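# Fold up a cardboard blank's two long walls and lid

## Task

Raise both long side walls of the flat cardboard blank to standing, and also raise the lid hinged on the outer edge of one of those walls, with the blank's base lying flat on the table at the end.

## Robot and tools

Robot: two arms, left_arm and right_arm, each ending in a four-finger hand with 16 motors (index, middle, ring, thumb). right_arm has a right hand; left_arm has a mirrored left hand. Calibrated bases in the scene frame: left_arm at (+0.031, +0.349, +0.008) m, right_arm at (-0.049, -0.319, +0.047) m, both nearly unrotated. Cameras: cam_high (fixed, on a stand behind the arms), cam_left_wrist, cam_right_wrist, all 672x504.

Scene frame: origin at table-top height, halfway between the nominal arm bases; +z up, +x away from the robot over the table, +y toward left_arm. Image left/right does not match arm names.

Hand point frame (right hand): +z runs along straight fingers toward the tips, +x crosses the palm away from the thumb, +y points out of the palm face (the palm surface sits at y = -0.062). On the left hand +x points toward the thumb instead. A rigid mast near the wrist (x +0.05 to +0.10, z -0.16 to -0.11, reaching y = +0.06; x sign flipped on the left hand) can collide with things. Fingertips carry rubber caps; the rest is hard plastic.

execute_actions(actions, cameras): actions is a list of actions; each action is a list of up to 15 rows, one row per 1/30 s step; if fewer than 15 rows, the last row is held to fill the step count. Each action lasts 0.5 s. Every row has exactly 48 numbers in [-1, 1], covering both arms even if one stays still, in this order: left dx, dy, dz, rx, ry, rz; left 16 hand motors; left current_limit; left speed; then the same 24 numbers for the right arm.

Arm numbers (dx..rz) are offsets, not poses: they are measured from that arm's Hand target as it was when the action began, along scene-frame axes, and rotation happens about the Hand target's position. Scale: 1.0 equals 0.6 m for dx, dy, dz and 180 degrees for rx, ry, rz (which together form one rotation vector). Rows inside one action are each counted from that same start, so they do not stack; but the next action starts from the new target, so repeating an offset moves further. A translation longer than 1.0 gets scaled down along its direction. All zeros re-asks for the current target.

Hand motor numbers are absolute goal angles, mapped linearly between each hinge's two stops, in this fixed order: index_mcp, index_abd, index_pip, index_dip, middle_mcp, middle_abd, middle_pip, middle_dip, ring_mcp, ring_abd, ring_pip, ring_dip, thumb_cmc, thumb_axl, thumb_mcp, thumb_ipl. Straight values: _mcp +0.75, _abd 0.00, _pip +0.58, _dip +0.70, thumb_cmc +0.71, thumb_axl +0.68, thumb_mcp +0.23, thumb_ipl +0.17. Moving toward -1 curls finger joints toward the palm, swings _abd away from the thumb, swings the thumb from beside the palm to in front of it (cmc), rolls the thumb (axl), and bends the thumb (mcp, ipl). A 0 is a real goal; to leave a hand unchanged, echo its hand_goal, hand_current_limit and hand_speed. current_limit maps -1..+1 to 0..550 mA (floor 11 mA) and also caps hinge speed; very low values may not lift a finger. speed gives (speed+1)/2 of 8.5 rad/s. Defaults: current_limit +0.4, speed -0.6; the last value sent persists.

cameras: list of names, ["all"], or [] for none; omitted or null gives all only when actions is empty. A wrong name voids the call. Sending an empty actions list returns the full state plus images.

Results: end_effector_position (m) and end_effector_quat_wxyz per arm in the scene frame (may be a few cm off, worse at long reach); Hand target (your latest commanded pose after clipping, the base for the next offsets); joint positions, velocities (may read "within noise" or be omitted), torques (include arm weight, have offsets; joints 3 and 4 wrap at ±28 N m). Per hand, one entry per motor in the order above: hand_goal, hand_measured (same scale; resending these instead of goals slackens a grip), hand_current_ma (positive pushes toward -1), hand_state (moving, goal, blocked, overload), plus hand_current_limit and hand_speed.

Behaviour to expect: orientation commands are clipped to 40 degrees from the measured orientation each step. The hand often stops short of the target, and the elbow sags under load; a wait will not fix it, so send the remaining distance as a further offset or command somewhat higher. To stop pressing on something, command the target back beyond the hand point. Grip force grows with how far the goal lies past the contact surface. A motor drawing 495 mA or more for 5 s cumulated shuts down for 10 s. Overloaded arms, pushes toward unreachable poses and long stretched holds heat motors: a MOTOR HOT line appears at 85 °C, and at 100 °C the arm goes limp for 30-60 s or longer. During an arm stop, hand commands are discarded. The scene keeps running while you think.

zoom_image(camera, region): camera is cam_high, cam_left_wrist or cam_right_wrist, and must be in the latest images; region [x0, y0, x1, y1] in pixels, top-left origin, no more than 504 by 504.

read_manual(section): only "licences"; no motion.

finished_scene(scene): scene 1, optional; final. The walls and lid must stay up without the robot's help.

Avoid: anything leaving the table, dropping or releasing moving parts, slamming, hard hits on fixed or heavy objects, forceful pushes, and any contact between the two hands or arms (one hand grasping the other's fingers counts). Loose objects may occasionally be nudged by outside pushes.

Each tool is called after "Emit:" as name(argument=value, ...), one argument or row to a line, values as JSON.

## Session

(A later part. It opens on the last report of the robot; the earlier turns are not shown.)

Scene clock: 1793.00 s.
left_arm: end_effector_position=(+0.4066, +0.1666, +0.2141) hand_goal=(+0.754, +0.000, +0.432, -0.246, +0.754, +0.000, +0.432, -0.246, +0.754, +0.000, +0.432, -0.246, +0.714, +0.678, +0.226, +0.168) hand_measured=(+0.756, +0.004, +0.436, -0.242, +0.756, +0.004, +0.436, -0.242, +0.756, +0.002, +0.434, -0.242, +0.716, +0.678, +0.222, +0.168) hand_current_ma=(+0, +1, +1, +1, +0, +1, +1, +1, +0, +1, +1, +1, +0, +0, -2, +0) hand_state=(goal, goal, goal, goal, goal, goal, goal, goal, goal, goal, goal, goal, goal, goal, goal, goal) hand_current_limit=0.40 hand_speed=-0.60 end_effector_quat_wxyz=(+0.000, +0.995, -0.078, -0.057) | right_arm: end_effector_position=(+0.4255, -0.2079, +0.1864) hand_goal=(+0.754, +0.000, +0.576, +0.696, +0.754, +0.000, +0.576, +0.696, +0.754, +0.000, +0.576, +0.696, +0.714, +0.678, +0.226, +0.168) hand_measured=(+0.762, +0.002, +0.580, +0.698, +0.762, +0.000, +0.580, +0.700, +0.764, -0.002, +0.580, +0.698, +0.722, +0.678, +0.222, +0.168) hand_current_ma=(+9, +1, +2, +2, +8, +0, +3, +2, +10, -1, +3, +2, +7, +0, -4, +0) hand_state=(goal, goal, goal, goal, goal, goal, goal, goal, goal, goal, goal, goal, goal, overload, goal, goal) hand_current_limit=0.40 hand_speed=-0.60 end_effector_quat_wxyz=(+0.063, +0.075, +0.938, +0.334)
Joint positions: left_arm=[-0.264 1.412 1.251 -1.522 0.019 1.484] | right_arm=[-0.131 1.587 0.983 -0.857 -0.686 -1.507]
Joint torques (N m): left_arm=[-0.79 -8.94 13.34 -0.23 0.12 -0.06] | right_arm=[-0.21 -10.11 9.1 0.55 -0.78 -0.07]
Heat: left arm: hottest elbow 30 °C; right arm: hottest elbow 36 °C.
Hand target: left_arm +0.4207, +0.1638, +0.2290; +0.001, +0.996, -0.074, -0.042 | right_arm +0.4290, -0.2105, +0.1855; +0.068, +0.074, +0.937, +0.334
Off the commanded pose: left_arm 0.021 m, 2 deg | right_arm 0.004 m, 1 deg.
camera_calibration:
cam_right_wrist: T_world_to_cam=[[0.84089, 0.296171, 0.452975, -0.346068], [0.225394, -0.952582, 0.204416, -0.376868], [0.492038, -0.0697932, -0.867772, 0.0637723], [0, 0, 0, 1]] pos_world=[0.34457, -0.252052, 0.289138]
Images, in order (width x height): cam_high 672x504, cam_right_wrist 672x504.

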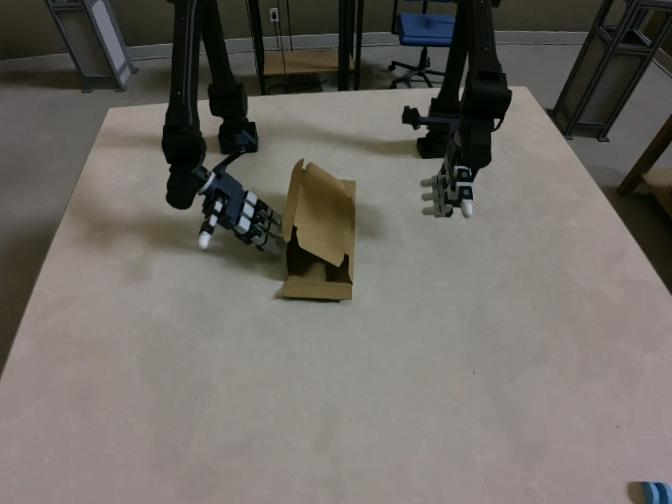

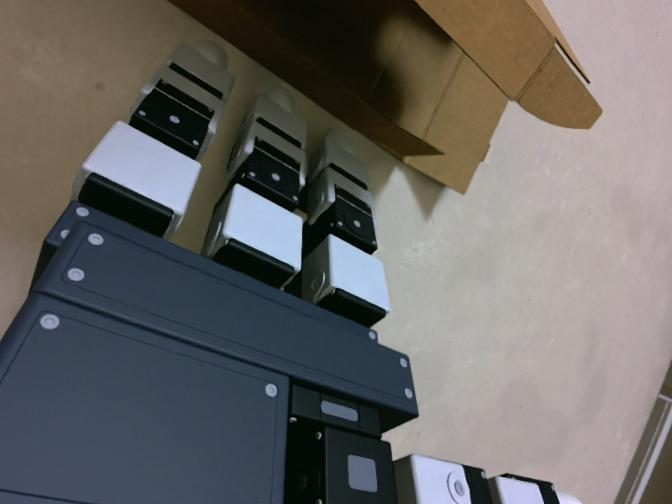

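Emit:
execute_actions(
  actions=[
    [[0,0,0,0,-0.027,0,0.754,0,0.432,-0.246,0.754,0,0.432,-0.246,0.754,0,0.432,-0.246,0.714,0.678,0.226,0.168,0.4,-0.6,0,0.03,-0.05,0,0,0,0.754,0,0.576,0.696,0.754,0,0.576,0.696,0.754,0,0.576,0.696,0.714,0.678,0.226,0.168,0.4,-0.6]],
    [[0,0,0,0,0,0,0.754,0,0.432,-0.246,0.754,0,0.432,-0.246,0.754,0,0.432,-0.246,0.714,0.678,0.226,0.168,0.4,-0.6,0,0.07,0,0,0,0,0.754,0,0.576,0.696,0.754,0,0.576,0.696,0.754,0,0.576,0.696,0.714,0.678,0.226,0.168,0.4,-0.6]],
    [[0,0,0,0,0,0,0.754,0,0.432,-0.246,0.754,0,0.432,-0.246,0.754,0,0.432,-0.246,0.714,0.678,0.226,0.168,0.4,-0.6,0,0.07,0,0,0,0,0.754,0,0.576,0.696,0.754,0,0.576,0.696,0.754,0,0.576,0.696,0.714,0.678,0.226,0.168,0.4,-0.6]],
  ],
  cameras=["cam_high","cam_right_wrist"],
)

Emit:
zoom_image(
  camera="cam_high",
  region=[220, 120, 472, 309],
)

Scene clock: 1805.23 s.
left_arm: end_effector_position=(+0.4199, +0.1667, +0.2292) hand_goal=(+0.754, +0.000, +0.432, -0.246, +0.754, +0.000, +0.432, -0.246, +0.754, +0.000, +0.432, -0.246, +0.714, +0.678, +0.226, +0.168) hand_measured=(+0.756, +0.004, +0.436, -0.242, +0.756, +0.002, +0.436, -0.242, +0.756, +0.002, +0.434, -0.242, +0.716, +0.678, +0.222, +0.168) hand_current_ma=(+0, +1, +1, +1, +0, +1, +1, +1, +0, +1, +1, +1, +0, +0, -2, +0) hand_state=(goal, goal, goal, goal, goal, goal, goal, goal, goal, goal, goal, goal, goal, goal, goal, goal) hand_current_limit=0.40 hand_speed=-0.60 end_effector_quat_wxyz=(-0.002, +0.997, -0.074, -0.004) | right_arm: end_effector_position=(+0.4335, -0.1109, +0.1636) hand_goal=(+0.754, +0.000, +0.576, +0.696, +0.754, +0.000, +0.576, +0.696, +0.754, +0.000, +0.576, +0.696, +0.714, +0.678, +0.226, +0.168) hand_measured=(+0.762, +0.002, +0.580, +0.698, +0.762, +0.000, +0.580, +0.698, +0.746, +0.014, +0.570, +0.696, +0.722, +0.678, +0.222, +0.168) hand_current_ma=(+9, +1, +2, +2, +7, +0, +2, +1, -6, +12, -4, +0, +7, +0, -4, +0) hand_state=(goal, goal, goal, goal, goal, goal, goal, goal, goal, goal, goal, goal, goal, overload, goal, goal) hand_current_limit=0.40 hand_speed=-0.60 end_effector_quat_wxyz=(+0.072, +0.073, +0.936, +0.337)
Joint positions: left_arm=[-0.266 1.371 1.251 -1.459 -0.002 1.473] | right_arm=[0.1 1.612 0.922 -0.571 -0.644 -1.216]
Joint torques (N m): left_arm=[-1.73 -8.94 9.47 0.8 0.04 -0.1] | right_arm=[1.14 -10.29 7.28 0.99 -0.37 0]
Heat: left arm: hottest elbow 31 °C; right arm: hottest elbow 36 °C.
Hand target: left_arm +0.4207, +0.1637, +0.2290; -0.002, +0.997, -0.074, +0.000 | right_arm +0.4290, -0.1085, +0.1555; +0.068, +0.074, +0.937, +0.334
Off the commanded pose: left_arm 0.003 m, 1 deg | right_arm 0.010 m, 1 deg.
camera_calibration:
cam_right_wrist: T_world_to_cam=[[0.832214, 0.291594, 0.471586, -0.371035], [0.219489, -0.954316, 0.202744, -0.278872], [0.509161, -0.0652185, -0.858197, 0.0382776], [0, 0, 0, 1]] pos_world=[0.3505, -0.155445, 0.264364]
Images, in order (width x height): cam_high 672x504, cam_right_wrist 672x504.

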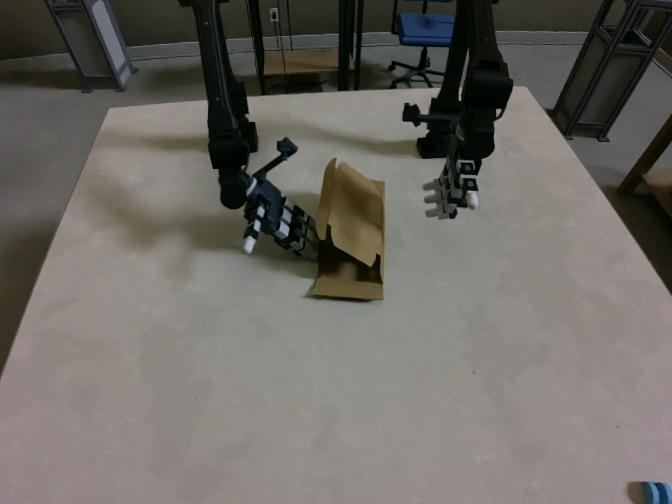

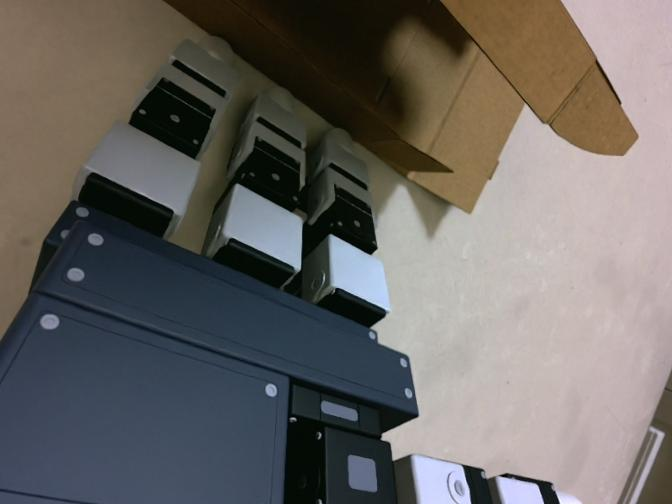

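Scaled by 2.000 from the camera's 672x504 image, which has a finer 960x720 frame.

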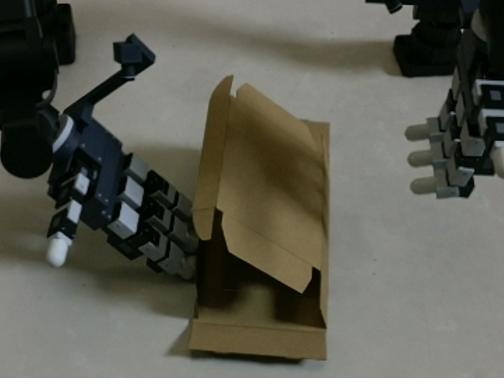

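Emit:
execute_actions(
  actions=[
    [[0,-0.09,-0.123,0,0,0,0.754,0,0.432,-0.246,0.754,0,0.432,-0.246,0.754,0,0.432,-0.246,0.714,0.678,0.226,0.168,0.4,-0.6,0,0,0,0,0,0,0.754,0,0.576,0.696,0.754,0,0.576,0.696,0.754,0,0.576,0.696,0.714,0.678,0.226,0.168,0.4,-0.6]],
    [[0,-0.078,-0.012,0,0,0,0.754,0,0.432,-0.246,0.754,0,0.432,-0.246,0.754,0,0.432,-0.246,0.714,0.678,0.226,0.168,0.4,-0.6,0,0,0,0,0,0,0.754,0,0.576,0.696,0.754,0,0.576,0.696,0.754,0,0.576,0.696,0.714,0.678,0.226,0.168,0.4,-0.6]],
    [[0,-0.03,0.005,0,0,0,0.754,0,0.432,-0.246,0.754,0,0.432,-0.246,0.754,0,0.432,-0.246,0.714,0.678,0.226,0.168,0.4,-0.6,0,0,0,0,0,0,0.754,0,0.576,0.696,0.754,0,0.576,0.696,0.754,0,0.576,0.696,0.714,0.678,0.226,0.168,0.4,-0.6]],
    [[0,-0.03,0,0,0,0,0.754,0,0.432,-0.246,0.754,0,0.432,-0.246,0.754,0,0.432,-0.246,0.714,0.678,0.226,0.168,0.4,-0.6,0,0,0,0,0,0,0.754,0,0.576,0.696,0.754,0,0.576,0.696,0.754,0,0.576,0.696,0.714,0.678,0.226,0.168,0.4,-0.6]],
  ],
  cameras=["cam_high","cam_left_wrist"],
)

Emit:
zoom_image(
  camera="cam_high",
  region=[220, 120, 472, 309],
)

Scene clock: 1821.93 s.
left_arm: end_effector_position=(+0.4042, +0.0440, +0.1345) hand_goal=(+0.754, +0.000, +0.432, -0.246, +0.754, +0.000, +0.432, -0.246, +0.754, +0.000, +0.432, -0.246, +0.714, +0.678, +0.226, +0.168) hand_measured=(+0.766, +0.000, +0.438, -0.244, +0.764, +0.000, +0.438, -0.242, +0.762, -0.002, +0.436, -0.242, +0.714, +0.678, +0.222, +0.168) hand_current_ma=(+8, +0, +2, +1, +6, +0, +3, +1, +4, +0, +1, +1, +0, +0, -2, +0) hand_state=(goal, goal, goal, goal, goal, goal, goal, goal, goal, goal, goal, goal, goal, goal, goal, goal) hand_current_limit=0.40 hand_speed=-0.60 end_effector_quat_wxyz=(-0.014, +0.997, -0.074, -0.017) | right_arm: end_effector_position=(+0.4338, -0.1110, +0.1635) hand_goal=(+0.754, +0.000, +0.576, +0.696, +0.754, +0.000, +0.576, +0.696, +0.754, +0.000, +0.576, +0.696, +0.714, +0.678, +0.226, +0.168) hand_measured=(+0.762, +0.002, +0.580, +0.698, +0.762, +0.000, +0.578, +0.698, +0.748, +0.012, +0.570, +0.696, +0.722, +0.678, +0.222, +0.168) hand_current_ma=(+9, +1, +2, +1, +7, +0, +1, +1, -6, +11, -4, +0, +7, +0, -4, +0) hand_state=(goal, goal, goal, goal, goal, goal, goal, goal, goal, goal, goal, goal, goal, overload, goal, goal) hand_current_limit=0.40 hand_speed=-0.60 end_effector_quat_wxyz=(+0.072, +0.074, +0.936, +0.337)
Joint positions: left_arm=[-0.564 1.536 1.176 -1.254 -0.01 1.176] | right_arm=[0.1 1.612 0.922 -0.571 -0.644 -1.213]
Joint torques (N m): left_arm=[-2.2 -10.23 14 0.21 0.47 -0.07] | right_arm=[0.73 -10.52 7.25 1.14 -0.39 -0.03]
Heat: left arm: hottest elbow 31 °C; right arm: hottest elbow 35 °C.
Hand target: left_arm +0.4207, +0.0270, +0.1511; -0.002, +0.997, -0.074, +0.000 | right_arm +0.4290, -0.1085, +0.1555; +0.068, +0.074, +0.937, +0.334
Off the commanded pose: left_arm 0.029 m, 2 deg | right_arm 0.010 m, 1 deg.
camera_calibration:
cam_left_wrist: T_world_to_cam=[[-0.670327, 0.740117, 0.05374, 0.193018], [0.551017, 0.447935, 0.704084, -0.377029], [0.497033, 0.501578, -0.70808, -0.00342982], [0, 0, 0, 1]] pos_world=[0.338839, 0.0277486, 0.252659]
Images, in order (width x height): cam_high 672x504, cam_left_wrist 672x504.

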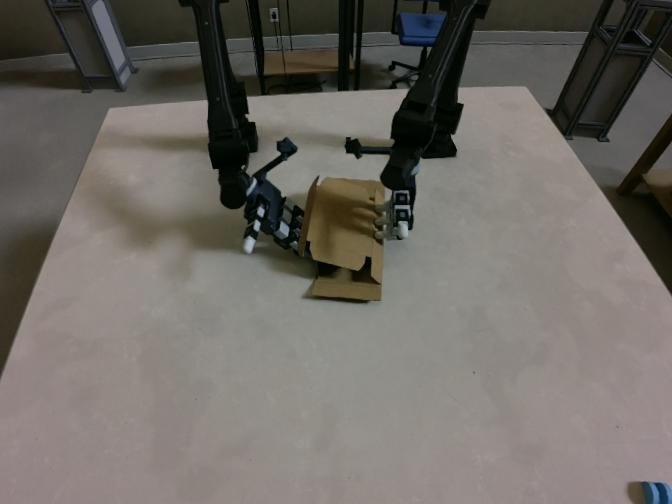

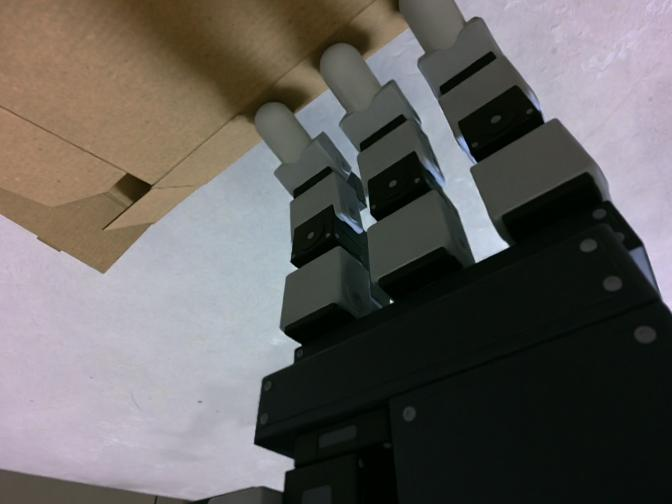

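Scaled by 2.000 from the camera's 672x504 image, which has a finer 960x720 frame.

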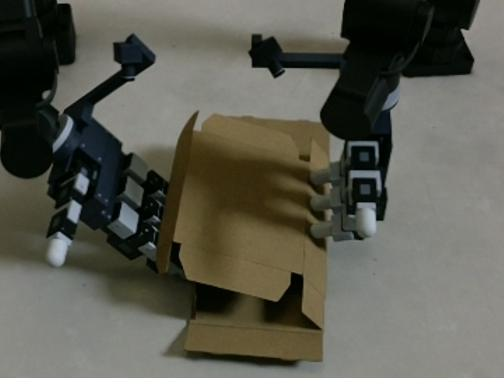

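Emit:
execute_actions(
  actions=[
    [[0,-0.033,-0.012,0,0,0,0.754,0,0.432,-0.246,0.754,0,0.432,-0.246,0.754,0,0.432,-0.246,0.714,0.678,0.226,0.168,0.4,-0.6,0,0,0,0,0,0,0.754,0,0.576,0.696,0.754,0,0.576,0.696,0.754,0,0.576,0.696,0.714,0.678,0.226,0.168,0.4,-0.6]],
    [[0,-0.022,-0.03,0,0,0,0.754,0,0.432,-0.246,0.754,0,0.432,-0.246,0.754,0,0.432,-0.246,0.714,0.678,0.226,0.168,0.4,-0.6,0,0,0,0,0,0,0.754,0,0.576,0.696,0.754,0,0.576,0.696,0.754,0,0.576,0.696,0.714,0.678,0.226,0.168,0.4,-0.6]],
    [[0,-0.005,-0.035,0,0,0,0.754,0,0.432,-0.246,0.754,0,0.432,-0.246,0.754,0,0.432,-0.246,0.714,0.678,0.226,0.168,0.4,-0.6,0,0,0,0,0,0,0.754,0,0.576,0.696,0.754,0,0.576,0.696,0.754,0,0.576,0.696,0.714,0.678,0.226,0.168,0.4,-0.6]],
  ],
  cameras=["cam_high","cam_left_wrist"],
)

Emit:
zoom_image(
  camera="cam_high",
  region=[220, 120, 472, 309],
)

Scene clock: 1830.20 s.
left_arm: end_effector_position=(+0.4093, +0.0199, +0.1143) hand_goal=(+0.754, +0.000, +0.432, -0.246, +0.754, +0.000, +0.432, -0.246, +0.754, +0.000, +0.432, -0.246, +0.714, +0.678, +0.226, +0.168) hand_measured=(+0.790, -0.038, +0.440, -0.266, +0.786, -0.032, +0.446, -0.248, +0.756, -0.002, +0.436, -0.242, +0.714, +0.678, +0.222, +0.168) hand_current_ma=(+53, -40, +4, -18, +42, -33, +11, +0, +0, -1, +1, +1, +0, +0, -2, +0) hand_state=(blocked, blocked, goal, goal, blocked, blocked, goal, goal, goal, goal, goal, goal, goal, goal, goal, goal) hand_current_limit=0.40 hand_speed=-0.60 end_effector_quat_wxyz=(-0.020, +0.998, -0.066, -0.012) | right_arm: end_effector_position=(+0.4364, -0.1145, +0.1630) hand_goal=(+0.754, +0.000, +0.576, +0.696, +0.754, +0.000, +0.576, +0.696, +0.754, +0.000, +0.576, +0.696, +0.714, +0.678, +0.226, +0.168) hand_measured=(+0.764, +0.002, +0.574, +0.696, +0.758, +0.000, +0.578, +0.698, +0.746, +0.010, +0.570, +0.694, +0.722, +0.678, +0.222, +0.168) hand_current_ma=(+10, +0, +0, +0, +4, +0, +1, +1, -8, +9, -5, -2, +7, +0, -4, +0) hand_state=(goal, goal, goal, goal, goal, goal, goal, goal, goal, goal, goal, goal, goal, overload, goal, goal) hand_current_limit=0.40 hand_speed=-0.60 end_effector_quat_wxyz=(+0.073, +0.081, +0.936, +0.336)
Joint positions: left_arm=[-0.612 1.593 1.19 -1.208 -0.022 1.11] | right_arm=[0.094 1.612 0.922 -0.568 -0.639 -1.203]
Joint torques (N m): left_arm=[-3.55 -9.23 10.99 2.71 0.96 -0.09] | right_arm=[1.44 -10.52 7.3 0.98 -0.55 -0.1]
Heat: left arm: hottest elbow 32 °C; right arm: hottest elbow 34 °C.
Hand target: left_arm +0.4208, -0.0090, +0.1047; -0.002, +0.997, -0.074, +0.000 | right_arm +0.4290, -0.1084, +0.1555; +0.068, +0.074, +0.937, +0.334
Off the commanded pose: left_arm 0.033 m, 3 deg | right_arm 0.012 m, 1 deg.
camera_calibration:
cam_left_wrist: T_world_to_cam=[[-0.683305, 0.728045, 0.0551906, 0.220728], [0.536095, 0.448959, 0.714869, -0.349976], [0.495678, 0.518061, -0.697077, -0.00926658], [0, 0, 0, 1]] pos_world=[0.343038, 0.00122569, 0.231545]
Images, in order (width x height): cam_high 672x504, cam_left_wrist 672x504.

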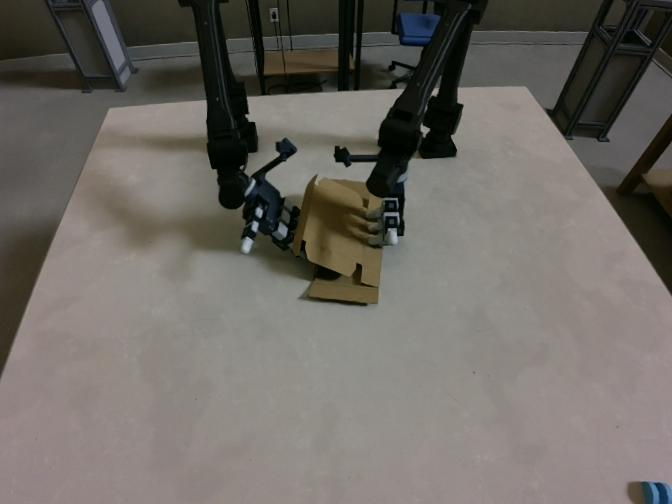

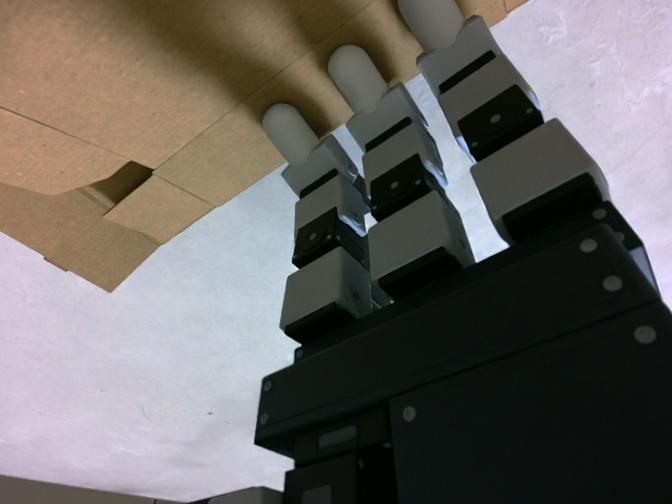

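Scaled by 2.000 from the camera's 672x504 image, which has a finer 960x720 frame.

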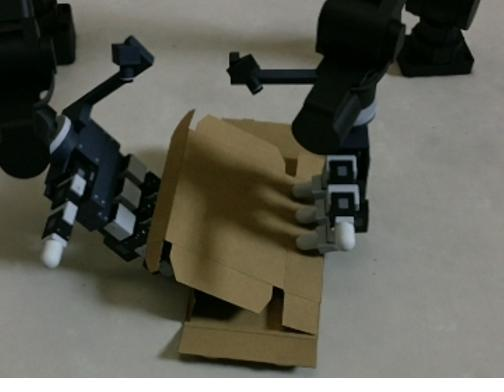

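Emit:
execute_actions(
  actions=[
    [[0,0,-0.02,0,0,0,0.754,0,0.432,-0.246,0.754,0,0.432,-0.246,0.754,0,0.432,-0.246,0.714,0.678,0.226,0.168,0.7,-0.6,0,0,0,0,0,0,0.754,0,0.576,0.696,0.754,0,0.576,0.696,0.754,0,0.576,0.696,0.714,0.678,0.226,0.168,0.4,-0.6]],
    [[0,0.005,-0.015,0,0,0,0.754,0,0.432,-0.246,0.754,0,0.432,-0.246,0.754,0,0.432,-0.246,0.714,0.678,0.226,0.168,0.7,-0.6,0.02,-0.06,0.015,0,0,0,0.754,0,0.576,0.696,0.754,0,0.576,0.696,0.754,0,0.576,0.696,0.714,0.678,0.226,0.168,0.4,-0.6]],
    [[0,0,0,0,0,0,0.754,0,0.432,-0.246,0.754,0,0.432,-0.246,0.754,0,0.432,-0.246,0.714,0.678,0.226,0.168,0.7,-0.6,0.06,-0.06,0.06,0,0,0,0.754,0,0.576,0.696,0.754,0,0.576,0.696,0.754,0,0.576,0.696,0.714,0.678,0.226,0.168,0.4,-0.6]],
    [[0,0,0,0,0,0,0.754,0,0.432,-0.246,0.754,0,0.432,-0.246,0.754,0,0.432,-0.246,0.714,0.678,0.226,0.168,0.7,-0.6,0.02,0,0.05,0,0,0,0.754,0,0.576,0.696,0.754,0,0.576,0.696,0.754,0,0.576,0.696,0.714,0.678,0.226,0.168,0.4,-0.6]],
  ],
  cameras=["all"],
)

Emit:
zoom_image(
  camera="cam_high",
  region=[220, 120, 472, 309],
)

Scene clock: 1852.10 s.
left_arm: end_effector_position=(+0.4227, -0.0019, +0.1140) hand_goal=(+0.754, +0.000, +0.432, -0.246, +0.754, +0.000, +0.432, -0.246, +0.754, +0.000, +0.432, -0.246, +0.714, +0.678, +0.226, +0.168) hand_measured=(+0.756, -0.004, +0.434, -0.248, +0.746, -0.042, +0.414, -0.268, +0.714, +0.004, +0.396, -0.278, +0.714, +0.678, +0.222, +0.168) hand_current_ma=(+0, -1, +1, -1, -5, -48, -16, -20, -61, +1, -46, -39, +0, +0, -2, +0) hand_state=(goal, goal, goal, goal, goal, blocked, goal, blocked, blocked, goal, blocked, blocked, goal, goal, goal, goal) hand_current_limit=0.70 hand_speed=-0.60 end_effector_quat_wxyz=(+0.012, +0.997, -0.072, +0.018) | right_arm: end_effector_position=(+0.4707, -0.1827, +0.2114) hand_goal=(+0.754, +0.000, +0.576, +0.696, +0.754, +0.000, +0.576, +0.696, +0.754, +0.000, +0.576, +0.696, +0.714, +0.678, +0.226, +0.168) hand_measured=(+0.768, +0.000, +0.578, +0.696, +0.762, +0.000, +0.576, +0.696, +0.758, +0.002, +0.574, +0.694, +0.722, +0.678, +0.222, +0.168) hand_current_ma=(+16, +0, +1, +0, +6, +0, +0, +0, +2, +1, +0, -1, +7, +0, -4, +0) hand_state=(goal, goal, goal, goal, goal, goal, goal, goal, goal, goal, goal, goal, goal, overload, goal, goal) hand_current_limit=0.40 hand_speed=-0.60 end_effector_quat_wxyz=(+0.049, +0.089, +0.938, +0.332)
Joint positions: left_arm=[-0.624 1.609 1.19 -1.109 0.002 1.111] | right_arm=[-0.061 1.641 1.134 -0.921 -0.672 -1.396]
Joint torques (N m): left_arm=[-2.37 -8.53 8.12 1.22 -0.18 -0.04] | right_arm=[0.91 -11.34 14.94 -0.1 -0.83 -0.16]
Heat: left arm: hottest elbow 33 °C; right arm: hottest elbow 34 °C.
Hand target: left_arm +0.4207, -0.0061, +0.0838; -0.002, +0.997, -0.074, +0.000 | right_arm +0.4891, -0.1805, +0.2306; +0.069, +0.074, +0.937, +0.334
Off the commanded pose: left_arm 0.031 m, 3 deg | right_arm 0.027 m, 3 deg.
camera_calibration:
cam_left_wrist: T_world_to_cam=[[-0.674799, 0.737321, -0.0316916, 0.252167], [0.502481, 0.490475, 0.712002, -0.332497], [0.540518, 0.464534, -0.701462, -0.0233758], [0, 0, 0, 1]] pos_world=[0.349871, -0.0119881, 0.228333]
cam_right_wrist: T_world_to_cam=[[0.862016, 0.280881, 0.421941, -0.409095], [0.215782, -0.956579, 0.195946, -0.362465], [0.458657, -0.077861, -0.885196, 0.0828853], [0, 0, 0, 1]] pos_world=[0.392844, -0.225366, 0.317007]

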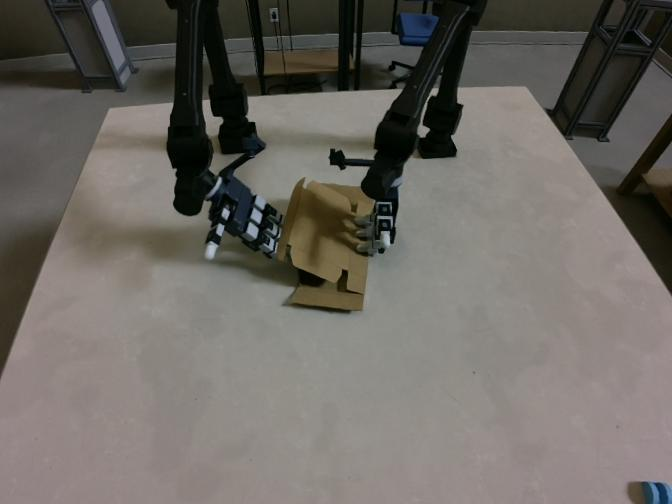

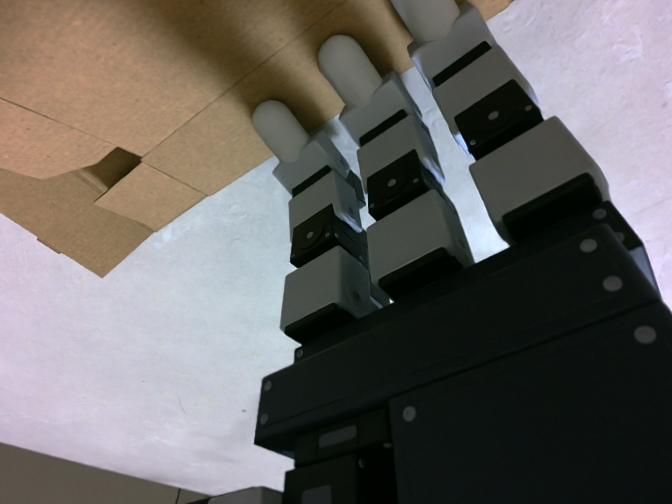

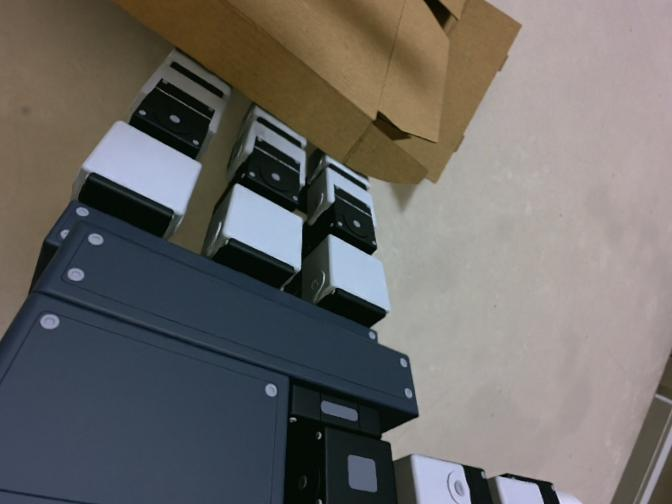

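Scaled by 2.000 from the camera's 672x504 image, which has a finer 960x720 frame.

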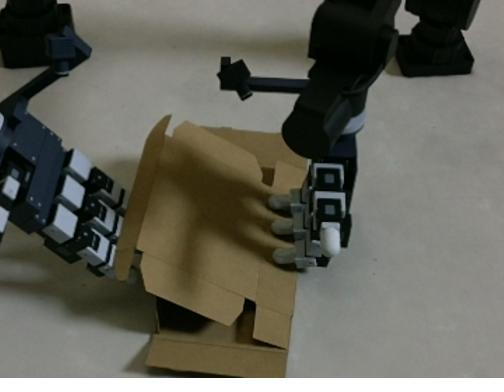

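Emit:
execute_actions(
  actions=[
    [[0,0,0,0,0,0,0.754,0,0.432,-0.246,0.754,0,0.432,-0.246,0.754,0,0.432,-0.246,0.714,0.678,0.226,0.168,0.7,-0.6,0,0.056,0.02,0,0,0,0.754,0,0.576,0.696,0.754,0,0.576,0.696,0.754,0,0.576,0.696,0.714,0.678,0.226,0.168,0.4,-0.6]],
    [[0,0,0,0,0,0,0.754,0,0.432,-0.246,0.754,0,0.432,-0.246,0.754,0,0.432,-0.246,0.714,0.678,0.226,0.168,0.7,-0.6,0,0.056,0.02,0,0,0,0.754,0,0.576,0.696,0.754,0,0.576,0.696,0.754,0,0.576,0.696,0.714,0.678,0.226,0.168,0.4,-0.6]],
    [[0,0,0,0,0,0,0.754,0,0.432,-0.246,0.754,0,0.432,-0.246,0.754,0,0.432,-0.246,0.714,0.678,0.226,0.168,0.7,-0.6,0,0.06,0.055,0,0,0,0.754,0,0.576,0.696,0.754,0,0.576,0.696,0.754,0,0.576,0.696,0.714,0.678,0.226,0.168,0.4,-0.6]],
  ],
  cameras=["cam_high","cam_left_wrist"],
)

Emit:
zoom_image(
  camera="cam_high",
  region=[220, 120, 472, 309],
)

Scene clock: 1866.83 s.
left_arm: end_effector_position=(+0.4233, -0.0015, +0.1138) hand_goal=(+0.754, +0.000, +0.432, -0.246, +0.754, +0.000, +0.432, -0.246, +0.754, +0.000, +0.432, -0.246, +0.714, +0.678, +0.226, +0.168) hand_measured=(+0.766, -0.004, +0.434, -0.254, +0.748, -0.042, +0.414, -0.270, +0.712, +0.004, +0.396, -0.278, +0.714, +0.678, +0.222, +0.168) hand_current_ma=(+9, -1, +0, -5, -2, -48, -16, -24, -66, +2, -47, -39, +0, +0, -2, +0) hand_state=(goal, goal, goal, goal, goal, blocked, goal, blocked, blocked, goal, blocked, blocked, goal, goal, goal, goal) hand_current_limit=0.70 hand_speed=-0.60 end_effector_quat_wxyz=(+0.010, +0.997, -0.070, +0.019) | right_arm: end_effector_position=(+0.4813, -0.0900, +0.2746) hand_goal=(+0.754, +0.000, +0.576, +0.696, +0.754, +0.000, +0.576, +0.696, +0.754, +0.000, +0.576, +0.696, +0.714, +0.678, +0.226, +0.168) hand_measured=(+0.776, +0.006, +0.578, +0.700, +0.762, +0.004, +0.576, +0.696, +0.764, +0.002, +0.578, +0.694, +0.722, +0.678, +0.222, +0.168) hand_current_ma=(+33, +5, +1, +2, +7, +2, +0, +0, +11, +1, +1, -1, +7, +0, -4, +0) hand_state=(blocked, goal, goal, goal, goal, goal, goal, goal, goal, goal, goal, goal, goal, overload, goal, goal) hand_current_limit=0.40 hand_speed=-0.60 end_effector_quat_wxyz=(+0.064, +0.084, +0.938, +0.330)
Joint positions: left_arm=[-0.624 1.609 1.19 -1.109 -0.001 1.107] | right_arm=[0.139 1.571 1.218 -0.898 -0.617 -1.153]
Joint torques (N m): left_arm=[-1.61 -8.94 8.31 1.22 0 -0.02] | right_arm=[2.14 -11.34 14.54 0.08 -0.72 -0.01]
Heat: left arm: hottest elbow 32 °C; right arm: hottest elbow 34 °C.
Hand target: left_arm +0.4207, -0.0061, +0.0838; -0.002, +0.997, -0.074, +0.000 | right_arm +0.4890, -0.0773, +0.2875; +0.068, +0.074, +0.937, +0.334
Off the commanded pose: left_arm 0.030 m, 3 deg | right_arm 0.020 m, 1 deg.
camera_calibration:
cam_left_wrist: T_world_to_cam=[[-0.677327, 0.735026, -0.0310666, 0.253214], [0.49955, 0.490515, 0.714034, -0.331967], [0.540072, 0.468116, -0.699421, -0.0241219], [0, 0, 0, 1]] pos_world=[0.35037, -0.0119925, 0.228031]
Images, in order (width x height): cam_high 672x504, cam_left_wrist 672x504.

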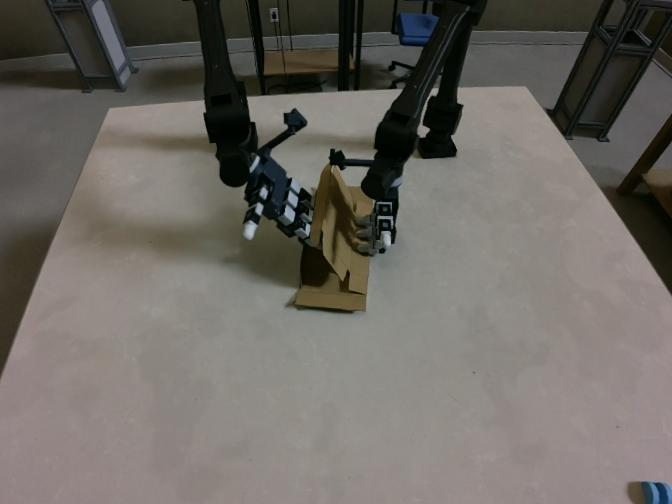

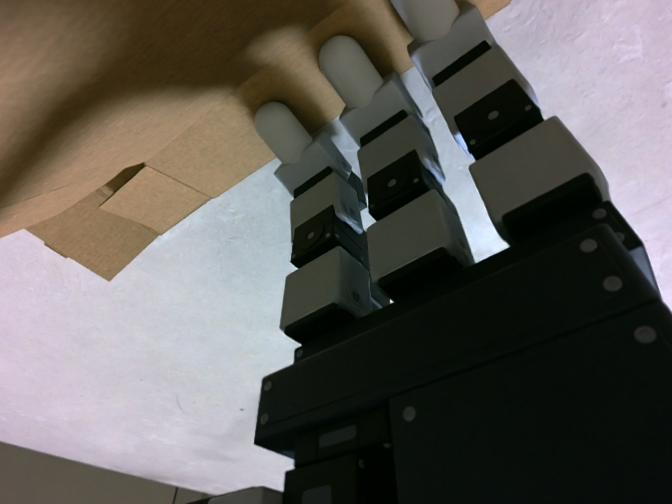

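Scaled by 2.000 from the camera's 672x504 image, which has a finer 960x720 frame.

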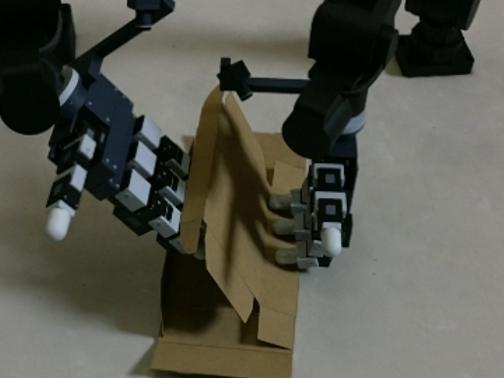

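Emit:
execute_actions(
  actions=[
    [[0,0,0,0,0,0,0.754,0,0.432,-0.246,0.754,0,0.432,-0.246,0.754,0,0.432,-0.246,0.714,0.678,0.226,0.168,0.7,-0.6,0,0.06,0.02,0,0,0,0.754,0,0.576,0.696,0.754,0,0.576,0.696,0.754,0,0.576,0.696,0.714,0.678,0.226,0.168,0.4,-0.6]],
    [[0,0,0,0,0,0,0.754,0,0.432,-0.246,0.754,0,0.432,-0.246,0.754,0,0.432,-0.246,0.714,0.678,0.226,0.168,0.7,-0.6,0,0.06,0.01,0,0,0,0.754,0,0.576,0.696,0.754,0,0.576,0.696,0.754,0,0.576,0.696,0.714,0.678,0.226,0.168,0.4,-0.6]],
  ],
  cameras=["cam_high","cam_left_wrist"],
)

Emit:
zoom_image(
  camera="cam_high",
  region=[220, 120, 472, 309],
)

Scene clock: 1876.50 s.
left_arm: end_effector_position=(+0.4234, -0.0014, +0.1138) hand_goal=(+0.754, +0.000, +0.432, -0.246, +0.754, +0.000, +0.432, -0.246, +0.754, +0.000, +0.432, -0.246, +0.714, +0.678, +0.226, +0.168) hand_measured=(+0.766, -0.006, +0.428, -0.256, +0.748, -0.042, +0.410, -0.274, +0.712, +0.006, +0.394, -0.284, +0.714, +0.678, +0.222, +0.168) hand_current_ma=(+9, -2, -1, -6, -3, -48, -22, -32, -69, +2, -51, -54, +0, +0, -2, +0) hand_state=(goal, goal, goal, goal, goal, blocked, blocked, blocked, blocked, goal, blocked, blocked, goal, goal, goal, goal) hand_current_limit=0.70 hand_speed=-0.60 end_effector_quat_wxyz=(+0.010, +0.997, -0.070, +0.019) | right_arm: end_effector_position=(+0.4742, -0.0256, +0.2805) hand_goal=(+0.754, +0.000, +0.576, +0.696, +0.754, +0.000, +0.576, +0.696, +0.754, +0.000, +0.576, +0.696, +0.714, +0.678, +0.226, +0.168) hand_measured=(+0.784, +0.014, +0.590, +0.702, +0.776, +0.012, +0.588, +0.700, +0.772, +0.016, +0.584, +0.698, +0.722, +0.678, +0.222, +0.168) hand_current_ma=(+52, +13, +15, +5, +34, +11, +13, +3, +25, +15, +8, +1, +7, +0, -4, +0) hand_state=(blocked, goal, goal, goal, blocked, goal, goal, goal, goal, goal, goal, goal, goal, overload, goal, goal) hand_current_limit=0.40 hand_speed=-0.60 end_effector_quat_wxyz=(+0.053, +0.091, +0.943, +0.316)
Joint positions: left_arm=[-0.624 1.609 1.19 -1.109 -0.002 1.107] | right_arm=[0.279 1.572 1.25 -0.875 -0.548 -0.997]
Joint torques (N m): left_arm=[-1.9 -8.18 8.21 1.16 0.03 -0.04] | right_arm=[2.61 -10.75 16.8 1.09 -1.16 0.04]
Heat: left arm: hottest elbow 32 °C; right arm: hottest elbow 35 °C.
Hand target: left_arm +0.4208, -0.0060, +0.0837; -0.002, +0.997, -0.074, +0.000 | right_arm +0.4891, -0.0053, +0.3055; +0.068, +0.074, +0.937, +0.334
Off the commanded pose: left_arm 0.030 m, 3 deg | right_arm 0.035 m, 3 deg.
camera_calibration:
cam_left_wrist: T_world_to_cam=[[-0.677275, 0.735081, -0.0308836, 0.253152], [0.499294, 0.490051, 0.714532, -0.331925], [0.540373, 0.468515, -0.698921, -0.0244072], [0, 0, 0, 1]] pos_world=[0.350371, -0.011992, 0.22793]
Images, in order (width x height): cam_high 672x504, cam_left_wrist 672x504.

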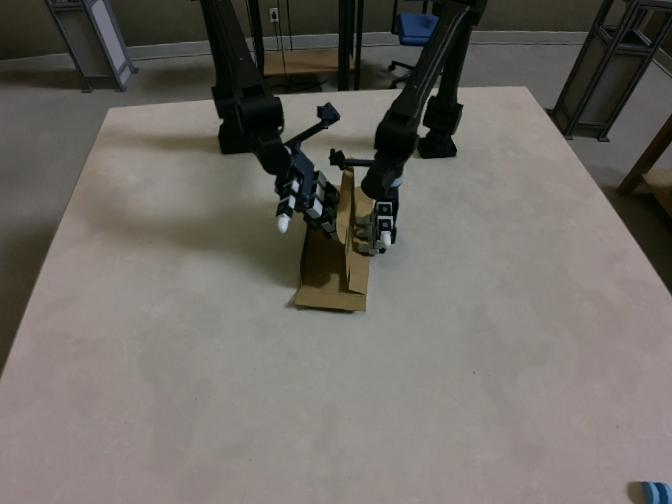

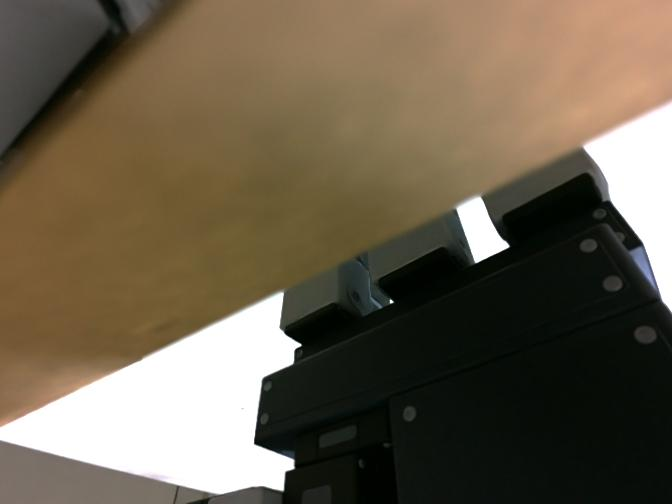

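Scaled by 2.000 from the camera's 672x504 image, which has a finer 960x720 frame.

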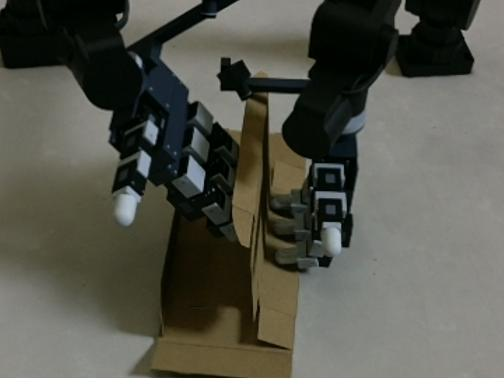

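Emit:
execute_actions(
  actions=[
    [[0,0,0,0,0,0,0.754,0,0.432,-0.246,0.754,0,0.432,-0.246,0.754,0,0.432,-0.246,0.714,0.678,0.226,0.168,0.7,-0.6,0,0.05,0.0,0,0,0,0.754,0,0.576,0.696,0.754,0,0.576,0.696,0.754,0,0.576,0.696,0.714,0.678,0.226,0.168,0.4,-0.6]],
    [[0,0,0,0,0,0,0.754,0,0.432,-0.246,0.754,0,0.432,-0.246,0.754,0,0.432,-0.246,0.714,0.678,0.226,0.168,0.7,-0.6,0,0.03,0,0,0,0,0.754,0,0.576,0.696,0.754,0,0.576,0.696,0.754,0,0.576,0.696,0.714,0.678,0.226,0.168,0.4,-0.6]],
  ],
  cameras=["cam_high","cam_right_wrist"],
)

Emit:
zoom_image(
  camera="cam_high",
  region=[220, 120, 472, 309],
)

Scene clock: 1883.83 s.
left_arm: end_effector_position=(+0.4234, -0.0011, +0.1136) hand_goal=(+0.754, +0.000, +0.432, -0.246, +0.754, +0.000, +0.432, -0.246, +0.754, +0.000, +0.432, -0.246, +0.714, +0.678, +0.226, +0.168) hand_measured=(+0.762, -0.006, +0.428, -0.256, +0.742, -0.042, +0.410, -0.274, +0.718, +0.006, +0.394, -0.288, +0.714, +0.678, +0.222, +0.168) hand_current_ma=(+5, -3, -1, -6, -9, -48, -22, -32, -52, +2, -51, -61, +0, +0, -2, +0) hand_state=(goal, goal, goal, goal, goal, blocked, blocked, blocked, blocked, goal, blocked, blocked, goal, goal, goal, goal) hand_current_limit=0.70 hand_speed=-0.60 end_effector_quat_wxyz=(+0.009, +0.997, -0.071, +0.019) | right_arm: end_effector_position=(+0.4780, -0.0008, +0.2807) hand_goal=(+0.754, +0.000, +0.576, +0.696, +0.754, +0.000, +0.576, +0.696, +0.754, +0.000, +0.576, +0.696, +0.714, +0.678, +0.226, +0.168) hand_measured=(+0.780, +0.002, +0.588, +0.702, +0.776, +0.002, +0.588, +0.700, +0.774, +0.008, +0.586, +0.700, +0.722, +0.678, +0.222, +0.168) hand_current_ma=(+42, +0, +12, +5, +35, +0, +13, +3, +29, +4, +10, +3, +7, +0, -4, +0) hand_state=(blocked, goal, goal, goal, blocked, goal, goal, goal, blocked, goal, goal, goal, goal, overload, goal, goal) hand_current_limit=0.40 hand_speed=-0.60 end_effector_quat_wxyz=(+0.058, +0.093, +0.943, +0.313)
Joint positions: left_arm=[-0.624 1.609 1.19 -1.109 -0.004 1.11] | right_arm=[0.328 1.591 1.271 -0.845 -0.52 -0.941]
Joint torques (N m): left_arm=[-1.9 -8.82 8.28 1.31 0.2 -0.02] | right_arm=[0.38 -12.45 10.8 0.76 -0.53 -0.06]
Heat: left arm: hottest elbow 32 °C; right arm: hottest elbow 36 °C.
Hand target: left_arm +0.4207, -0.0061, +0.0837; -0.002, +0.997, -0.074, +0.000 | right_arm +0.4777, -0.0004, +0.2807; +0.057, +0.092, +0.943, +0.313 (last step not sent: back at the drive's target)
Off the commanded pose: left_arm 0.030 m, 3 deg | right_arm 0.051 m, 3 deg.
pose unreachable (right arm): on one or more control steps of this call, first in action 1 (counted from 0), this arm could not follow its commanded pose, so it was not sent that pose on those steps. It may still have moved: this result reports where it is.
cause: moving toward the commanded pose would bring a part of the arm too close to another arm (a part of this arm just beyond joint 6 (wrist roll) and a part of the left arm just beyond its joint 4 (wrist pitch), along the way the arms are being sent, or toward where that arm still pushes).
camera_calibration:
cam_right_wrist: T_world_to_cam=[[0.861134, 0.28677, 0.419776, -0.494628], [0.201313, -0.950571, 0.236406, -0.208162], [0.466821, -0.119071, -0.876299, 0.148603], [0, 0, 0, 1]] pos_world=[0.398475, -0.038334, 0.387064]
Images, in order (width x height): cam_high 672x504, cam_right_wrist 672x504.

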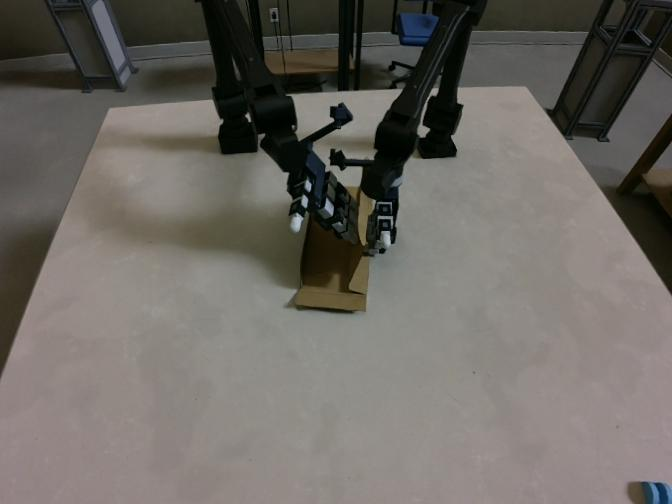

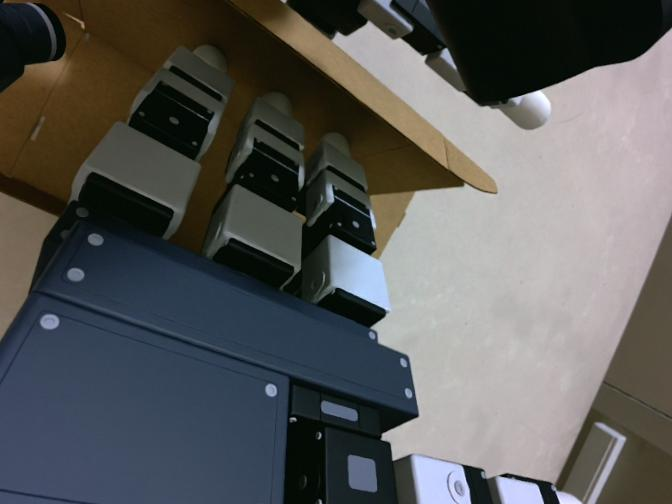

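Scaled by 2.000 from the camera's 672x504 image, which has a finer 960x720 frame.

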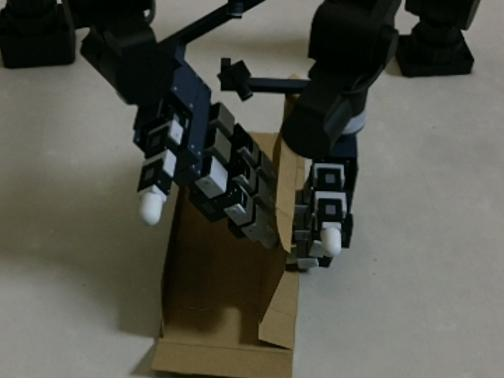

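Emit:
execute_actions(
  actions=[
    [[0,0,0,0,0,0,0.754,0,0.432,-0.246,0.754,0,0.432,-0.246,0.754,0,0.432,-0.246,0.714,0.678,0.226,0.168,0.7,-0.6,0,0,-0.01,0,0,0,0.62,0,0.5,0.65,0.62,0,0.5,0.65,0.62,0,0.5,0.65,0.714,0.678,0.226,0.168,0.4,-0.75]],
    [[0,0,0,0,0,0,0.754,0,0.432,-0.246,0.754,0,0.432,-0.246,0.754,0,0.432,-0.246,0.714,0.678,0.226,0.168,0.7,-0.6,0,0,-0.01,0,0,0,0.52,0,0.45,0.6,0.52,0,0.45,0.6,0.52,0,0.45,0.6,0.714,0.678,0.226,0.168,0.4,-0.75]],
  ],
  cameras=["cam_high","cam_right_wrist"],
)

Emit:
zoom_image(
  camera="cam_high",
  region=[220, 120, 472, 309],
)

Scene clock: 1893.57 s.
left_arm: end_effector_position=(+0.4238, -0.0006, +0.1150) hand_goal=(+0.754, +0.000, +0.432, -0.246, +0.754, +0.000, +0.432, -0.246, +0.754, +0.000, +0.432, -0.246, +0.714, +0.678, +0.226, +0.168) hand_measured=(+0.764, -0.008, +0.428, -0.258, +0.740, -0.042, +0.406, -0.274, +0.718, +0.010, +0.392, -0.294, +0.714, +0.678, +0.222, +0.168) hand_current_ma=(+6, -3, -2, -8, -12, -48, -29, -34, -52, +4, -58, -74, +0, +0, -2, +0) hand_state=(goal, goal, goal, goal, goal, blocked, blocked, blocked, blocked, goal, blocked, blocked, goal, goal, goal, goal) hand_current_limit=0.70 hand_speed=-0.60 end_effector_quat_wxyz=(+0.009, +0.997, -0.071, +0.021) | right_arm: end_effector_position=(+0.4765, -0.0114, +0.2642) hand_goal=(+0.520, +0.000, +0.450, +0.600, +0.520, +0.000, +0.450, +0.600, +0.520, +0.000, +0.450, +0.600, +0.714, +0.678, +0.226, +0.168) hand_measured=(+0.576, +0.000, +0.478, +0.614, +0.590, +0.002, +0.494, +0.622, +0.604, +0.008, +0.502, +0.628, +0.722, +0.678, +0.222, +0.168) hand_current_ma=(+133, +0, +41, +17, +179, +1, +86, +31, +238, +5, +106, +42, +7, +0, -4, +0) hand_state=(blocked, goal, blocked, goal, blocked, goal, blocked, blocked, blocked, goal, blocked, blocked, goal, overload, goal, goal) hand_current_limit=0.40 hand_speed=-0.75 end_effector_quat_wxyz=(+0.054, +0.104, +0.947, +0.298)
Joint positions: left_arm=[-0.623 1.606 1.19 -1.109 -0.006 1.11] | right_arm=[0.317 1.591 1.244 -0.843 -0.496 -0.941]
Joint torques (N m): left_arm=[-1.73 -7.53 8.21 1.43 0.26 0] | right_arm=[1.26 -11.75 11.21 1.87 -1.29 -0.03]
Heat: left arm: hottest elbow 32 °C; right arm: hottest elbow 36 °C.
Hand target: left_arm +0.4209, -0.0059, +0.0838; -0.002, +0.997, -0.073, +0.000 | right_arm +0.4778, -0.0003, +0.2686; +0.058, +0.092, +0.943, +0.313
Off the commanded pose: left_arm 0.032 m, 3 deg | right_arm 0.012 m, 2 deg.
camera_calibration:
cam_right_wrist: T_world_to_cam=[[0.874271, 0.281081, 0.395782, -0.483409], [0.186704, -0.947294, 0.260337, -0.213333], [0.448098, -0.153711, -0.880671, 0.143243], [0, 0, 0, 1]] pos_world=[0.398274, -0.0441939, 0.373012]
Images, in order (width x height): cam_high 672x504, cam_right_wrist 672x504.

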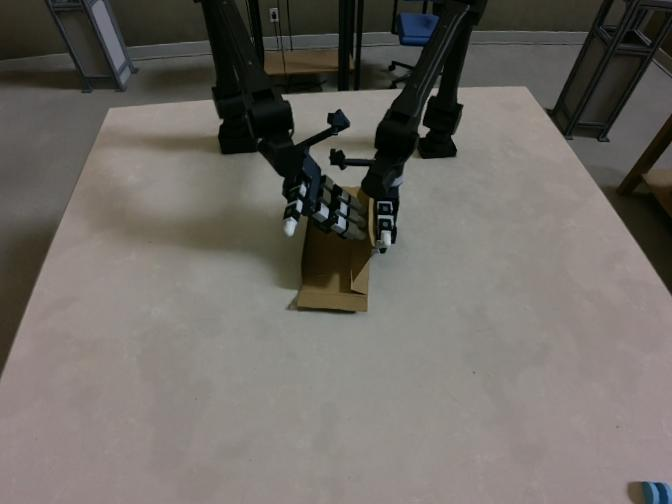

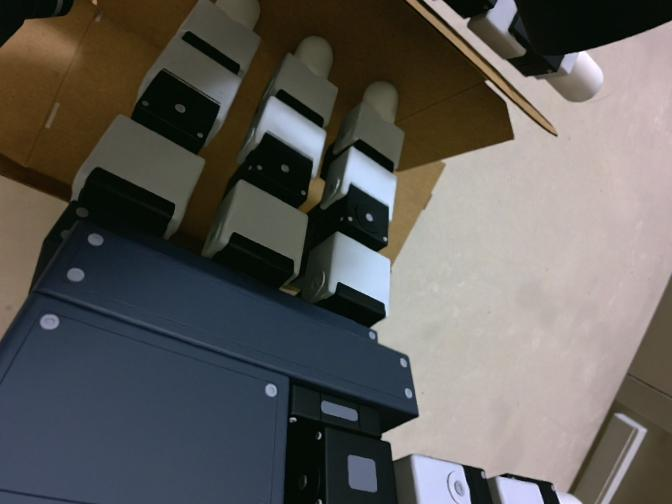

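Scaled by 2.000 from the camera's 672x504 image, which has a finer 960x720 frame.

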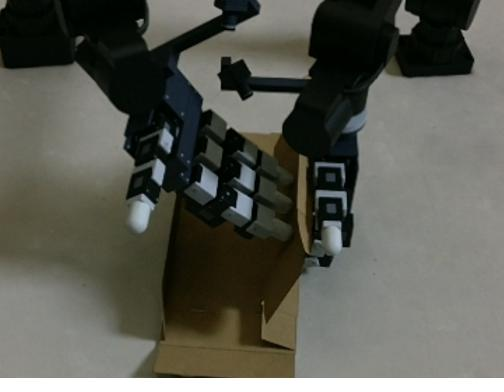

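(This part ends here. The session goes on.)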